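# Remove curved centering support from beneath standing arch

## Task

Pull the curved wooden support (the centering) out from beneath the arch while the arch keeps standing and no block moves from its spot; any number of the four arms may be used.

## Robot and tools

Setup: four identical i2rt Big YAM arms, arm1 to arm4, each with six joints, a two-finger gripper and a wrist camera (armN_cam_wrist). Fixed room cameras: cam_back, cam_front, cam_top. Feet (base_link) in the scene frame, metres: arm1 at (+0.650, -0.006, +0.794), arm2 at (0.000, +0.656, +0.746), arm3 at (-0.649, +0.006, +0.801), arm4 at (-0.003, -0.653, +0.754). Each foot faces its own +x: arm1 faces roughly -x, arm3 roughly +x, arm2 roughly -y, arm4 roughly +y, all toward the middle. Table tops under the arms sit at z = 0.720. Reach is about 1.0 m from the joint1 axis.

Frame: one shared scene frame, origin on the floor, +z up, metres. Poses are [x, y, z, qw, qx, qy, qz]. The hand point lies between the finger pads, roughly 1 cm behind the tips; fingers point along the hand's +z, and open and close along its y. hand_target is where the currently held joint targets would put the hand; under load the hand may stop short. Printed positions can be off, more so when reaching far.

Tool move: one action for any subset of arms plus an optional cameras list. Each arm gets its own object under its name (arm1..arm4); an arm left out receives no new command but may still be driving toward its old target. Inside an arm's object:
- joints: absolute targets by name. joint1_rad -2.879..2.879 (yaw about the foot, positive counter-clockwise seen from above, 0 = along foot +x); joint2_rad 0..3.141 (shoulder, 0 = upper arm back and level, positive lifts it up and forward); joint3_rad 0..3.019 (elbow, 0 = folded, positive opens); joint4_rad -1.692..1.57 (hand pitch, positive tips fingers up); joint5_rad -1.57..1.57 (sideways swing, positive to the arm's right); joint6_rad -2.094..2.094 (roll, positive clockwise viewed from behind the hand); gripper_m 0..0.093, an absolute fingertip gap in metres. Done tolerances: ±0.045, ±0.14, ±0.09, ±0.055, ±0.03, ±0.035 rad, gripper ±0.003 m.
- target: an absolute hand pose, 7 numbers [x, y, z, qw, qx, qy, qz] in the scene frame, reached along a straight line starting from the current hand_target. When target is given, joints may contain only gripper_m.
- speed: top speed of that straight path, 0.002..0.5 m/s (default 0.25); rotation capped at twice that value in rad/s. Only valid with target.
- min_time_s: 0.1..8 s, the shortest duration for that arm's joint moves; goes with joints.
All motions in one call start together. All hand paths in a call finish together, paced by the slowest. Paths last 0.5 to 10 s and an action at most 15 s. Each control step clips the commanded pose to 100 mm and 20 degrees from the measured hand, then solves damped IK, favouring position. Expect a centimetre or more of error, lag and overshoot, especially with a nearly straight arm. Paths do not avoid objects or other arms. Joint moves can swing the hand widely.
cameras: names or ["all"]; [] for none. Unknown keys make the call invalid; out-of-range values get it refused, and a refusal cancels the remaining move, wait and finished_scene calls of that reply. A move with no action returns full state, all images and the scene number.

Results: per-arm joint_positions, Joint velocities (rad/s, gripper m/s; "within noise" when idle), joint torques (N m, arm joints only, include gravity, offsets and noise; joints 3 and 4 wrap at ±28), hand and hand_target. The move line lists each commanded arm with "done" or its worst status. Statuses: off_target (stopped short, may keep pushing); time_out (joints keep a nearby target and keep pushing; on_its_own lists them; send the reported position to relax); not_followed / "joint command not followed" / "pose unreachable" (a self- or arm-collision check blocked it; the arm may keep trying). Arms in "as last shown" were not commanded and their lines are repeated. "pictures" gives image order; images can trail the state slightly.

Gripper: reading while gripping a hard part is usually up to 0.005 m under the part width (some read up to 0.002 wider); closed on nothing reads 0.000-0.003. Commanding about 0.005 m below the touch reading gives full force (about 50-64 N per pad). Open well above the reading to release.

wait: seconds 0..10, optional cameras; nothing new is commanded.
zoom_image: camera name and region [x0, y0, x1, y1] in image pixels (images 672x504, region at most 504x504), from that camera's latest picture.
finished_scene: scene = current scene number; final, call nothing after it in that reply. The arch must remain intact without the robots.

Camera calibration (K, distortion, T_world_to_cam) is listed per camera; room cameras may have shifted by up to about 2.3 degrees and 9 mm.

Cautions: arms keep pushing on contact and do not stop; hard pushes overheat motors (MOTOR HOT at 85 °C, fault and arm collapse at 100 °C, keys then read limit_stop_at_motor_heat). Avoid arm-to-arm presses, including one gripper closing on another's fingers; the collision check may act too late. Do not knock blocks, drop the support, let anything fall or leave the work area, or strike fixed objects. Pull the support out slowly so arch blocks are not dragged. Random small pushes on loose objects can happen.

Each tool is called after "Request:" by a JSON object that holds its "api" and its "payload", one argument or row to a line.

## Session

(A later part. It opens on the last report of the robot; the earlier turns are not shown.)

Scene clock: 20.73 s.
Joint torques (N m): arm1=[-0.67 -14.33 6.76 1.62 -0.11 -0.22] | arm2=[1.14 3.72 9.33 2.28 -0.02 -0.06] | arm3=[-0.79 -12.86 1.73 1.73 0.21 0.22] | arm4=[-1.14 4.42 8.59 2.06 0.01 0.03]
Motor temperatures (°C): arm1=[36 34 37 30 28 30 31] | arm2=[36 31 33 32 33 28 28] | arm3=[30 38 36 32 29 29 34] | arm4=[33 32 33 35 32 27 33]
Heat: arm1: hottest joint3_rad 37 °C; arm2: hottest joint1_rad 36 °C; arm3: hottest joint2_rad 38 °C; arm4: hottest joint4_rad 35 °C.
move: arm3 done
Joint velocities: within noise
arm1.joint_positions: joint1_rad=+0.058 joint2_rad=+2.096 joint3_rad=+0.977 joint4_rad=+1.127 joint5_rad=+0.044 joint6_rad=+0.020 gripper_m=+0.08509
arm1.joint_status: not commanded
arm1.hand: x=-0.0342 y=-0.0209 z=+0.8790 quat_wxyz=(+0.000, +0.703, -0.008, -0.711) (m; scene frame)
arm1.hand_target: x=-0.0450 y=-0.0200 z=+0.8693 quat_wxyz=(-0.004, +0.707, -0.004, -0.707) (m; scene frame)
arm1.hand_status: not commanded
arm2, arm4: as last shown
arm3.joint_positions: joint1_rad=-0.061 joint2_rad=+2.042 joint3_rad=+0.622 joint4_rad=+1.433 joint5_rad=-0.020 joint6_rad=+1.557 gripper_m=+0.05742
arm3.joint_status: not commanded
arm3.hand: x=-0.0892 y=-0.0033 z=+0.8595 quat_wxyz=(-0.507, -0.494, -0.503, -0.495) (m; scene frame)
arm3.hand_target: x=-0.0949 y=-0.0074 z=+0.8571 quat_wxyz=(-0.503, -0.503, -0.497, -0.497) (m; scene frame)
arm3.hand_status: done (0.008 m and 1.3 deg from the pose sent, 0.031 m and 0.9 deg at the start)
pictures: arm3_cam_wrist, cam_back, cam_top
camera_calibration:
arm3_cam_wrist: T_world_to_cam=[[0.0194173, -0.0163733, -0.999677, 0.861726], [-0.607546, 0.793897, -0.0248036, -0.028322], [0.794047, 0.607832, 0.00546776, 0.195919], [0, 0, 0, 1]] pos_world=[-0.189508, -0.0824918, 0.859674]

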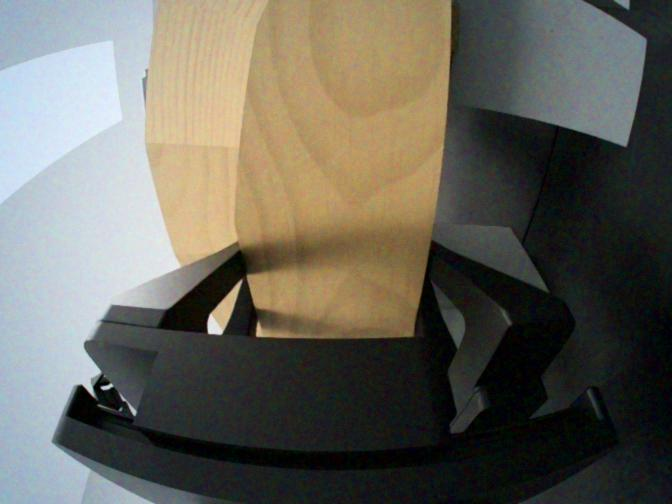

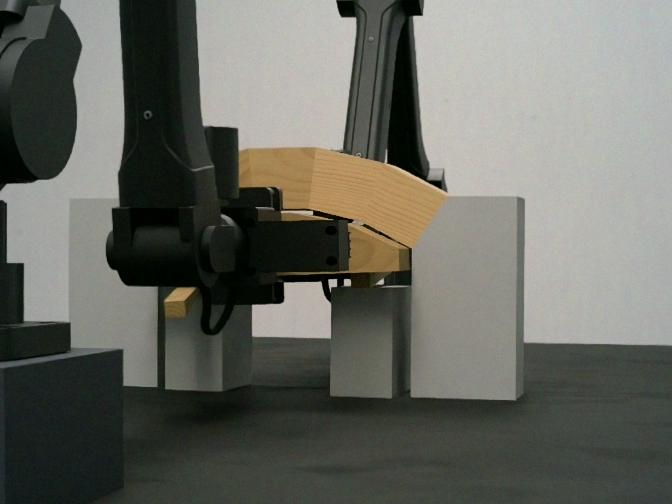

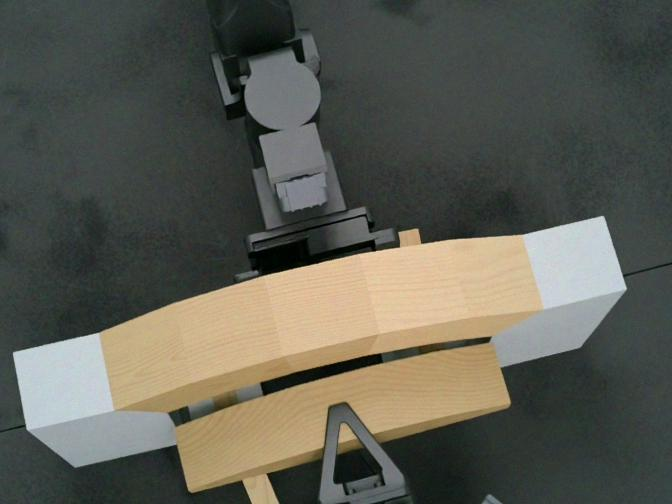

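Request:
{"api": "move", "payload": {
  "arm3": {"target":[-0.19,-0.005,0.905,0.5028,0.5028,0.4972,0.4972],"speed":0.1},
  "arm1": {"target":[0.20,-0.02,0.870,0.0040,-0.7071,0.0040,0.7071],"speed":0.2},
  "cameras": ["cam_back","cam_top"]
}}

Scene clock: 23.03 s.
Joint torques (N m): arm1=[0.62 -10.52 0.12 3.54 0.11 -0.22] | arm2=[1.2 3.84 9.35 2.29 -0.03 -0.07] | arm3=[-1.03 -12.81 2.62 2.77 0.11 0.09] | arm4=[-1.03 3.84 8.57 2.07 -0.02 -0.02]
Motor temperatures (°C): arm1=[36 34 37 30 28 30 31] | arm2=[36 31 33 32 33 28 28] | arm3=[30 38 36 32 29 29 34] | arm4=[33 32 33 35 32 27 33]
Heat: arm1: hottest joint3_rad 37 °C; arm2: hottest joint1_rad 36 °C; arm3: hottest joint2_rad 38 °C; arm4: hottest joint4_rad 35 °C.
move: arm1 off_target; arm3 off_target
Joint velocities: within noise
arm1.joint_positions: joint1_rad=+0.068 joint2_rad=+1.946 joint3_rad=+0.327 joint4_rad=+1.560 joint5_rad=+0.065 joint6_rad=+0.022 gripper_m=+0.08509
arm1.joint_status: not commanded
arm1.hand: x=+0.1979 y=-0.0142 z=+0.8576 quat_wxyz=(-0.005, +0.726, -0.012, -0.687) (m; scene frame)
arm1.hand_target: x=+0.1997 y=-0.0200 z=+0.8701 quat_wxyz=(-0.004, +0.714, -0.004, -0.700) (m; scene frame)
arm1.hand_status: off_target (0.014 m and 3.2 deg from the pose sent, 0.234 m and 0.9 deg at the start; a joint's target at an end of its range on 22 of 59 steps)
arm2, arm4: as last shown
arm3.joint_positions: joint1_rad=-0.061 joint2_rad=+1.836 joint3_rad=+0.317 joint4_rad=+1.444 joint5_rad=-0.020 joint6_rad=+1.568 gripper_m=+0.05739
arm3.joint_status: not commanded
arm3.hand: x=-0.1949 y=-0.0008 z=+0.8754 quat_wxyz=(-0.481, -0.519, -0.522, -0.476) (m; scene frame)
arm3.hand_target: x=-0.1905 y=-0.0048 z=+0.9042 quat_wxyz=(-0.503, -0.503, -0.497, -0.497) (m; scene frame)
arm3.hand_status: off_target (0.030 m and 4.8 deg from the pose sent, 0.111 m and 1.3 deg at the start)
pictures: cam_back, cam_top

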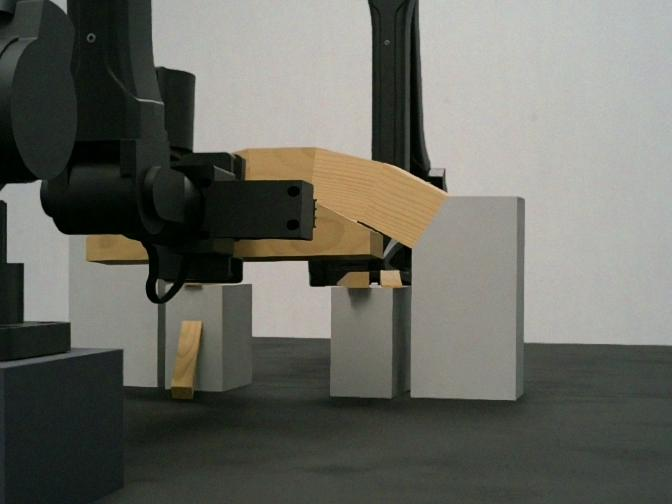

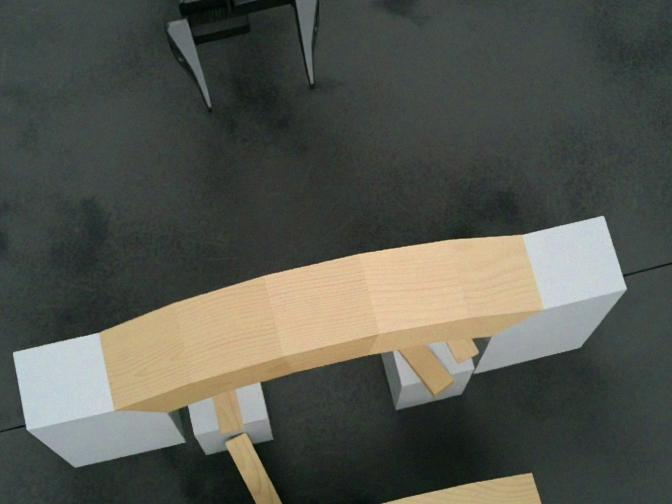

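Request:
{"api": "move", "payload": {
  "arm3": {"target":[-0.26,0.0,0.97,0.3555,0.6154,0.6085,0.3515],"speed":0.2}
}}

Request:
{"api": "move", "payload": {
  "arm3": {"target":[-0.30,0.0,0.87,0,0.7111,0.7031,0],"speed":0.25},
  "cameras": ["cam_back","cam_top"]
}}

Scene clock: 25.47 s.
Joint torques (N m): arm1=[0.62 -10.7 0.14 3.59 0.11 -0.22] | arm2=[0.91 3.84 9.31 2.28 0 -0.04] | arm3=[-0.15 -4.95 17.74 1.5 0.34 0.04] | arm4=[-0.79 4.07 8.73 2.03 0.02 0.07]
Motor temperatures (°C): arm1=[36 34 37 30 28 30 31] | arm2=[36 31 33 32 33 28 28] | arm3=[30 38 37 32 29 29 35] | arm4=[33 32 33 35 32 27 33]
Heat: arm1: hottest joint3_rad 37 °C; arm2: hottest joint1_rad 36 °C; arm3: hottest joint2_rad 38 °C; arm4: hottest joint4_rad 35 °C.
move: arm3 off_target
Joint velocities: within noise
arm1, arm2, arm4: as last shown
arm1.hand: x=+0.1980 y=-0.0142 z=+0.8575 quat_wxyz=(-0.005, +0.726, -0.012, -0.687) (m; scene frame)
arm1.hand_target: x=+0.1998 y=-0.0199 z=+0.8700 quat_wxyz=(-0.004, +0.714, -0.004, -0.700) (m; scene frame)
arm3.joint_positions: joint1_rad=-0.061 joint2_rad=+0.875 joint3_rad=+0.313 joint4_rad=-0.079 joint5_rad=-0.017 joint6_rad=+1.568 gripper_m=+0.05738
arm3.joint_status: not commanded
arm3.hand: x=-0.2953 y=+0.0011 z=+0.9111 quat_wxyz=(-0.315, -0.636, -0.631, -0.314) (m; scene frame)
arm3.hand_target: x=-0.2656 y=+0.0002 z=+0.9707 quat_wxyz=(-0.356, -0.616, -0.609, -0.352) (m; scene frame)
arm3.hand_status: off_target (0.069 m and 7.2 deg from the pose sent, 0.115 m and 25.2 deg at the start)
pictures: none

Scene clock: 28.33 s.
Joint torques (N m): arm1=[0.62 -10.64 0.12 3.58 0.11 -0.22] | arm2=[1.2 3.9 9.39 2.32 -0.03 -0.06] | arm3=[-0.09 -8.23 14.11 -0.57 0.37 0.02] | arm4=[-0.79 4.37 8.51 2.13 -0.01 0.01]
Motor temperatures (°C): arm1=[36 34 37 30 28 30 31] | arm2=[36 31 34 32 32 28 28] | arm3=[30 38 38 31 29 29 35] | arm4=[33 32 33 35 32 27 33]
Heat: arm1: hottest joint3_rad 37 °C; arm2: hottest joint1_rad 36 °C; arm3: hottest joint2_rad 38 °C; arm4: hottest joint4_rad 35 °C.
move: arm3 off_target
Joint velocities: within noise
arm1, arm2, arm4: as last shown
arm3.joint_positions: joint1_rad=-0.061 joint2_rad=+1.381 joint3_rad=+0.775 joint4_rad=-1.015 joint5_rad=-0.010 joint6_rad=+1.568 gripper_m=+0.05738
arm3.joint_status: not commanded
arm3.hand: x=-0.3301 y=+0.0004 z=+0.8489 quat_wxyz=(+0.022, -0.714, -0.700, +0.019) (m; scene frame)
arm3.hand_target: x=-0.3014 y=+0.0001 z=+0.8705 quat_wxyz=(+0.000, -0.711, -0.703, +0.000) (m; scene frame)
arm3.hand_status: off_target (0.037 m and 3.3 deg from the pose sent, 0.041 m and 52.8 deg at the start)
pictures: cam_back, cam_top

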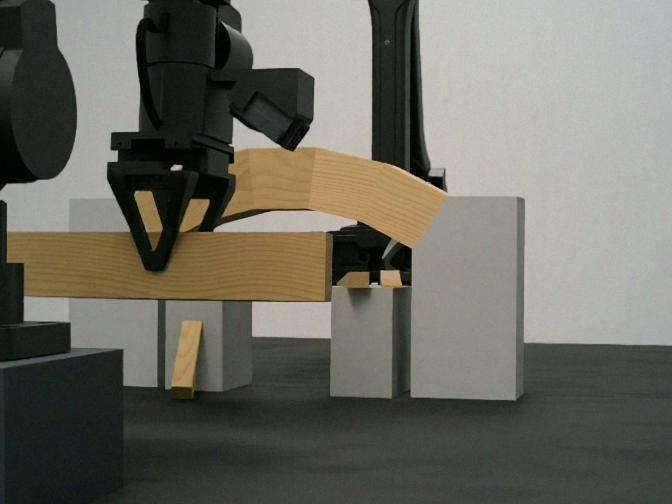

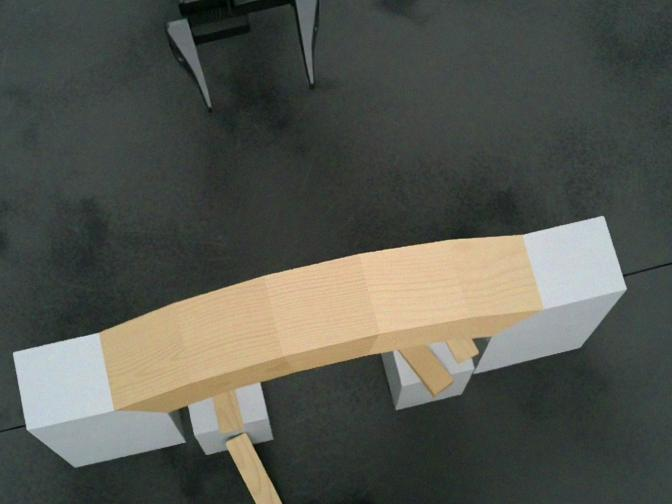

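Request:
{"api": "move", "payload": {
  "arm3": {"target":[-0.305,0.0,0.795,0,0.7111,0.7031,0],"speed":0.12}
}}

Request:
{"api": "move", "payload": {
  "arm3": {"target":[-0.305,0.0,0.757,0,0.7111,0.7031,0],"speed":0.08},
  "cameras": ["cam_back"]
}}

Scene clock: 29.87 s.
Joint torques (N m): arm1=[0.62 -10.52 0.14 3.58 0.11 -0.22] | arm2=[1.32 3.55 9.31 2.24 -0.03 -0.05] | arm3=[0.03 -9.58 7.97 0.18 0.36 0.03] | arm4=[-1.14 3.9 8.51 2.09 0.02 0.02]
Motor temperatures (°C): arm1=[36 34 37 30 28 30 31] | arm2=[36 31 34 32 32 28 28] | arm3=[30 38 38 31 29 29 35] | arm4=[33 32 33 35 32 27 33]
Heat: arm1: hottest joint3_rad 37 °C; arm2: hottest joint1_rad 36 °C; arm3: hottest joint2_rad 38 °C; arm4: hottest joint4_rad 35 °C.
move: arm3 off_target
Joint velocities: within noise
arm1, arm2, arm4: as last shown
arm3.joint_positions: joint1_rad=-0.061 joint2_rad=+1.521 joint3_rad=+0.729 joint4_rad=-0.797 joint5_rad=-0.010 joint6_rad=+1.568 gripper_m=+0.05738
arm3.joint_status: not commanded
arm3.hand: x=-0.3148 y=-0.0004 z=+0.7909 quat_wxyz=(+0.011, -0.714, -0.700, +0.008) (m; scene frame)
arm3.hand_target: x=-0.3052 y=+0.0001 z=+0.7952 quat_wxyz=(+0.000, -0.711, -0.703, +0.000) (m; scene frame)
arm3.hand_status: off_target (0.011 m and 1.6 deg from the pose sent, 0.059 m and 3.3 deg at the start)
pictures: none

Scene clock: 31.07 s.
Joint torques (N m): arm1=[0.62 -10.52 0.13 3.59 0.11 -0.21] | arm2=[0.97 3.6 9.36 2.29 -0.03 -0.06] | arm3=[0.03 -9.82 6.78 0.17 0.38 0.05] | arm4=[-0.67 4.54 8.51 2.04 0.02 0.02]
Motor temperatures (°C): arm1=[36 34 37 30 28 30 31] | arm2=[36 31 34 32 32 28 28] | arm3=[30 38 38 31 29 29 35] | arm4=[33 32 34 35 32 27 33]
Heat: arm1: hottest joint3_rad 37 °C; arm2: hottest joint1_rad 36 °C; arm3: hottest joint2_rad 38 °C; arm4: hottest joint4_rad 35 °C.
move: arm3 done
Joint velocities: within noise
arm1, arm2, arm4: as last shown
arm3.joint_positions: joint1_rad=-0.061 joint2_rad=+1.614 joint3_rad=+0.703 joint4_rad=-0.673 joint5_rad=-0.010 joint6_rad=+1.568 gripper_m=+0.05738
arm3.joint_status: not commanded
arm3.hand: x=-0.3127 y=-0.0007 z=+0.7548 quat_wxyz=(+0.009, -0.714, -0.700, +0.006) (m; scene frame)
arm3.hand_target: x=-0.3050 y=+0.0001 z=+0.7572 quat_wxyz=(+0.000, -0.711, -0.703, +0.000) (m; scene frame)
arm3.hand_status: done (0.008 m and 1.3 deg from the pose sent, 0.035 m and 1.6 deg at the start)
pictures: cam_back

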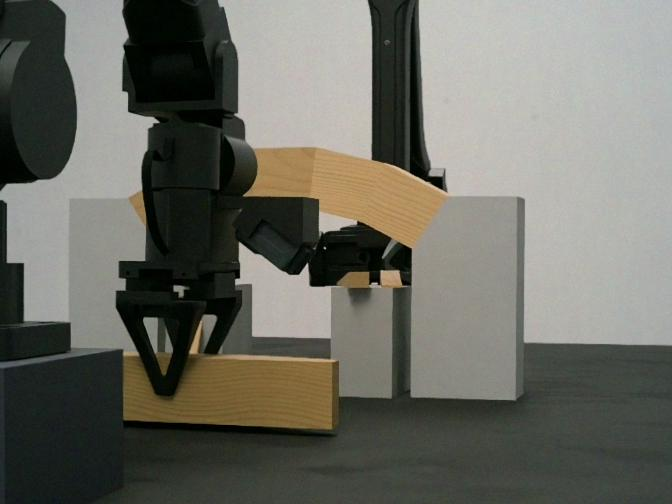

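Request:
{"api": "move", "payload": {
  "arm3": {"target":[-0.305,0.0,0.746,0,0.7111,0.7031,0],"speed":0.04}
}}

Request:
{"api": "move", "payload": {
  "arm3": {"target":[-0.305,0.0,0.740,0,0.7111,0.7031,0],"speed":0.03},
  "cameras": ["cam_back"]
}}

Scene clock: 32.20 s.
Joint torques (N m): arm1=[0.62 -10.64 0.08 3.59 0.11 -0.22] | arm2=[1.26 3.84 9.37 2.26 -0.01 -0.06] | arm3=[0.26 -9 6.11 0.39 0.33 0.03] | arm4=[-0.67 3.72 8.64 2 0 0.03]
Motor temperatures (°C): arm1=[36 34 37 30 28 30 31] | arm2=[36 31 34 32 32 28 28] | arm3=[30 38 38 31 29 29 35] | arm4=[33 32 34 35 32 27 33]
Heat: arm1: hottest joint3_rad 37 °C; arm2: hottest joint1_rad 36 °C; arm3: hottest joint2_rad 38 °C; arm4: hottest joint4_rad 35 °C.
move: arm3 done
Joint velocities: within noise
arm1: as last shown
arm2.joint_positions: joint1_rad=+0.031 joint2_rad=+0.603 joint3_rad=+1.457 joint4_rad=-1.387 joint5_rad=-0.263 joint6_rad=+0.761 gripper_m=+0.09396
arm2.joint_status: not commanded
arm2.hand: x=+0.0421 y=+0.4486 z=+1.3126 quat_wxyz=(-0.497, -0.768, -0.393, +0.094) (m; scene frame)
arm2.hand_target: x=+0.0421 y=+0.4516 z=+1.3209 quat_wxyz=(-0.505, -0.763, -0.391, +0.098) (m; scene frame)
arm2.hand_status: not commanded
arm3.joint_positions: joint1_rad=-0.061 joint2_rad=+1.630 joint3_rad=+0.703 joint4_rad=-0.642 joint5_rad=-0.010 joint6_rad=+1.568 gripper_m=+0.05738
arm3.joint_status: not commanded
arm3.hand: x=-0.3081 y=-0.0009 z=+0.7494 quat_wxyz=(+0.003, -0.714, -0.700, +0.001) (m; scene frame)
arm3.hand_target: x=-0.3049 y=+0.0001 z=+0.7462 quat_wxyz=(+0.000, -0.711, -0.703, +0.000) (m; scene frame)
arm3.hand_status: done (0.005 m and 0.6 deg from the pose sent, 0.012 m and 1.3 deg at the start)
arm4.joint_positions: joint1_rad=-0.454 joint2_rad=+0.631 joint3_rad=+1.450 joint4_rad=-1.565 joint5_rad=-0.075 joint6_rad=-0.150 gripper_m=+0.09396
arm4.joint_status: not commanded
arm4.hand: x=+0.0668 y=-0.4724 z=+1.2759 quat_wxyz=(-0.346, +0.552, -0.728, -0.214) (m; scene frame)
arm4.hand_target: x=+0.0658 y=-0.4742 z=+1.2836 quat_wxyz=(-0.354, +0.550, -0.724, -0.218) (m; scene frame)
arm4.hand_status: not commanded
pictures: none

Scene clock: 33.17 s.
Joint torques (N m): arm1=[0.67 -10.7 0.12 3.58 0.11 -0.22] | arm2=[1.14 3.84 9.35 2.28 -0.02 -0.06] | arm3=[0.09 -7.88 5.74 0.9 0.33 0.03] | arm4=[-0.91 4.31 8.65 2.11 0.01 0.04]
Motor temperatures (°C): arm1=[36 34 37 30 28 30 31] | arm2=[36 31 34 32 32 28 28] | arm3=[30 38 38 31 29 29 35] | arm4=[33 32 34 35 32 27 33]
Heat: arm1: hottest joint3_rad 37 °C; arm2: hottest joint1_rad 36 °C; arm3: hottest joint2_rad 38 °C; arm4: hottest joint4_rad 35 °C.
move: arm3 done
Joint velocities: within noise
arm1, arm2, arm4: as last shown
arm3.joint_positions: joint1_rad=-0.061 joint2_rad=+1.632 joint3_rad=+0.703 joint4_rad=-0.634 joint5_rad=-0.010 joint6_rad=+1.568 gripper_m=+0.05738
arm3.joint_status: not commanded
arm3.hand: x=-0.3065 y=-0.0010 z=+0.7488 quat_wxyz=(+0.001, -0.714, -0.700, -0.001) (m; scene frame)
arm3.hand_target: x=-0.3052 y=+0.0001 z=+0.7404 quat_wxyz=(+0.000, -0.711, -0.703, +0.000) (m; scene frame)
arm3.hand_status: done (0.009 m and 0.5 deg from the pose sent, 0.010 m and 0.6 deg at the start)
pictures: cam_back

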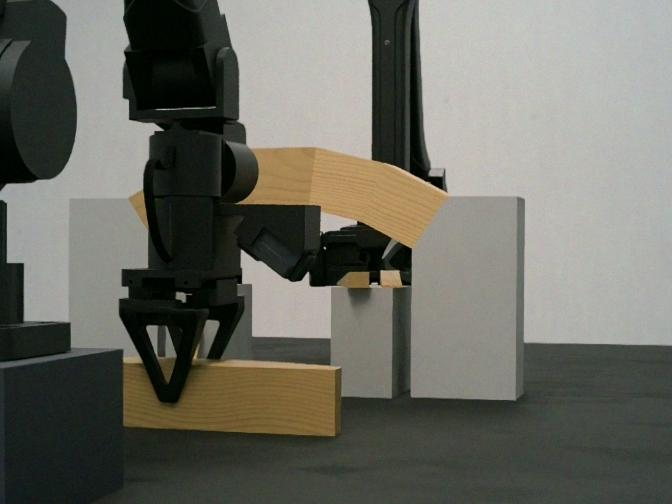

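Request:
{"api": "move", "payload": {
  "arm3": {"joints":{"gripper_m":0.066}}
}}

Request:
{"api": "move", "payload": {
  "arm3": {"joints":{"gripper_m":0.085}}
}}

Request:
{"api": "move", "payload": {
  "arm3": {"target":[-0.315,0.0,0.85,0,0.7111,0.7031,0],"speed":0.12},
  "cameras": ["cam_back","cam_top","cam_front"]
}}

Scene clock: 33.97 s.
Joint torques (N m): arm1=[0.73 -10.58 0.12 3.59 0.11 -0.21] | arm2=[1.32 3.96 9.36 2.28 -0.01 -0.05] | arm3=[0.09 -8.94 5.7 0.24 0.33 0.04] | arm4=[-1.44 4.01 8.64 2.17 -0.01 -0.02]
Motor temperatures (°C): arm1=[36 34 37 30 28 30 31] | arm2=[36 31 34 32 32 28 28] | arm3=[30 38 38 31 29 29 35] | arm4=[33 32 34 35 32 27 33]
Heat: arm1: hottest joint3_rad 37 °C; arm2: hottest joint1_rad 36 °C; arm3: hottest joint2_rad 38 °C; arm4: hottest joint4_rad 35 °C.
move: arm3 done
Joint velocities: within noise
arm1, arm2, arm4: as last shown
arm3.joint_positions: joint1_rad=-0.061 joint2_rad=+1.644 joint3_rad=+0.703 joint4_rad=-0.619 joint5_rad=-0.010 joint6_rad=+1.568 gripper_m=+0.06592
arm3.joint_status: all done
arm3.hand: x=-0.3049 y=-0.0011 z=+0.7450 quat_wxyz=(+0.000, -0.714, -0.700, -0.002) (m; scene frame)
arm3.hand_target: x=-0.3052 y=+0.0001 z=+0.7403 quat_wxyz=(+0.000, -0.711, -0.703, +0.000) (m; scene frame)
arm3.hand_status: not commanded
pictures: none

Scene clock: 34.53 s.
Joint torques (N m): arm1=[0.62 -10.64 0.14 3.56 0.11 -0.23] | arm2=[1.2 3.55 9.37 2.26 0 -0.05] | arm3=[0.09 -9 5.71 0.29 0.34 0.04] | arm4=[-1.14 4.01 8.64 2.14 -0.01 0.05]
Motor temperatures (°C): arm1=[36 34 37 30 28 30 31] | arm2=[36 31 34 32 32 28 28] | arm3=[30 38 38 31 29 29 35] | arm4=[33 32 34 35 32 27 33]
Heat: arm1: hottest joint3_rad 37 °C; arm2: hottest joint1_rad 36 °C; arm3: hottest joint2_rad 38 °C; arm4: hottest joint4_rad 35 °C.
move: arm3 done
Joint velocities: within noise
arm1.joint_positions: joint1_rad=+0.068 joint2_rad=+1.946 joint3_rad=+0.327 joint4_rad=+1.560 joint5_rad=+0.065 joint6_rad=+0.022 gripper_m=+0.08509
arm1.joint_status: not commanded
arm1.hand: x=+0.1980 y=-0.0142 z=+0.8575 quat_wxyz=(-0.005, +0.726, -0.012, -0.687) (m; scene frame)
arm1.hand_target: x=+0.1998 y=-0.0199 z=+0.8700 quat_wxyz=(-0.004, +0.714, -0.004, -0.700) (m; scene frame)
arm1.hand_status: not commanded
arm2, arm4: as last shown
arm3.joint_positions: joint1_rad=-0.061 joint2_rad=+1.644 joint3_rad=+0.703 joint4_rad=-0.619 joint5_rad=-0.010 joint6_rad=+1.568 gripper_m=+0.08484
arm3.joint_status: all done
arm3.hand: x=-0.3049 y=-0.0011 z=+0.7450 quat_wxyz=(+0.000, -0.714, -0.700, -0.002) (m; scene frame)
arm3.hand_target: x=-0.3052 y=+0.0001 z=+0.7403 quat_wxyz=(+0.000, -0.711, -0.703, +0.000) (m; scene frame)
arm3.hand_status: not commanded
pictures: none

Scene clock: 36.23 s.
Joint torques (N m): arm1=[0.62 -10.64 0.14 3.56 0.12 -0.22] | arm2=[1.38 3.72 9.35 2.33 -0.02 -0.06] | arm3=[-0.03 -9.47 11.73 -0.79 0.34 0.01] | arm4=[-1.2 4.42 8.59 1.99 0 0.04]
Motor temperatures (°C): arm1=[36 34 37 30 28 30 31] | arm2=[36 31 34 31 32 28 28] | arm3=[30 38 38 31 29 29 35] | arm4=[33 32 34 35 32 27 33]
Heat: arm1: hottest joint3_rad 37 °C; arm2: hottest joint1_rad 36 °C; arm3: hottest joint2_rad 38 °C; arm4: hottest joint4_rad 35 °C.
move: arm3 off_target
Joint velocities: within noise
arm1, arm2, arm4: as last shown
arm3.joint_positions: joint1_rad=-0.061 joint2_rad=+1.394 joint3_rad=+0.733 joint4_rad=-0.953 joint5_rad=-0.010 joint6_rad=+1.568 gripper_m=+0.08492
arm3.joint_status: not commanded
arm3.hand: x=-0.3364 y=+0.0002 z=+0.8317 quat_wxyz=(+0.019, -0.714, -0.700, +0.017) (m; scene frame)
arm3.hand_target: x=-0.3158 y=+0.0001 z=+0.8500 quat_wxyz=(+0.000, -0.711, -0.703, +0.000) (m; scene frame)
arm3.hand_status: off_target (0.028 m and 3.0 deg from the pose sent, 0.105 m and 0.6 deg at the start)
pictures: cam_back, cam_front, cam_top

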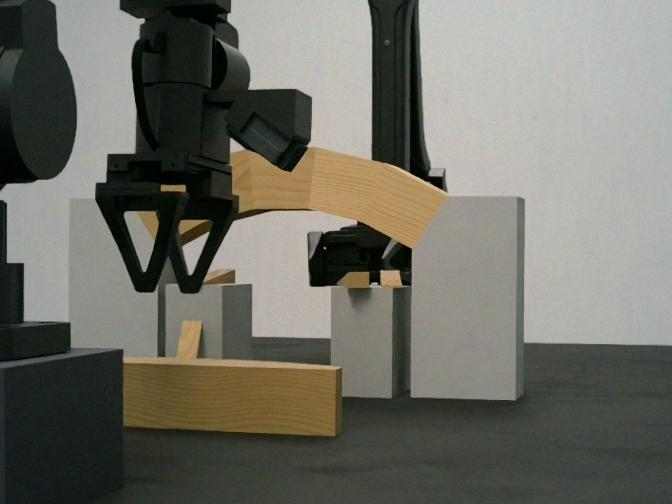

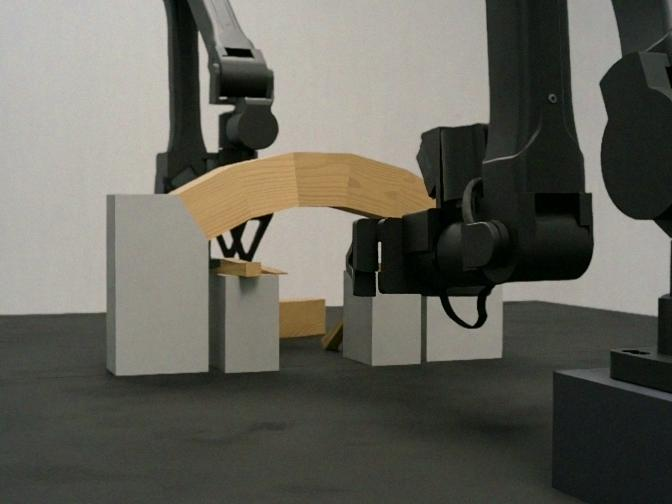

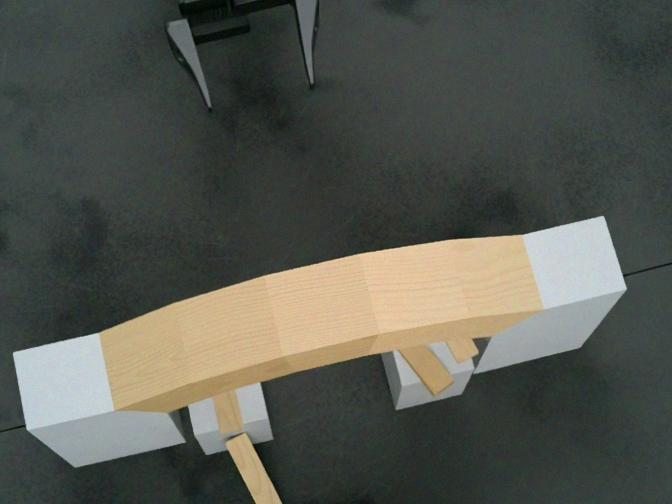

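Request:
{"api": "finished_scene", "payload": {
  "scene": 2
}}

The scene is finished: the task was done.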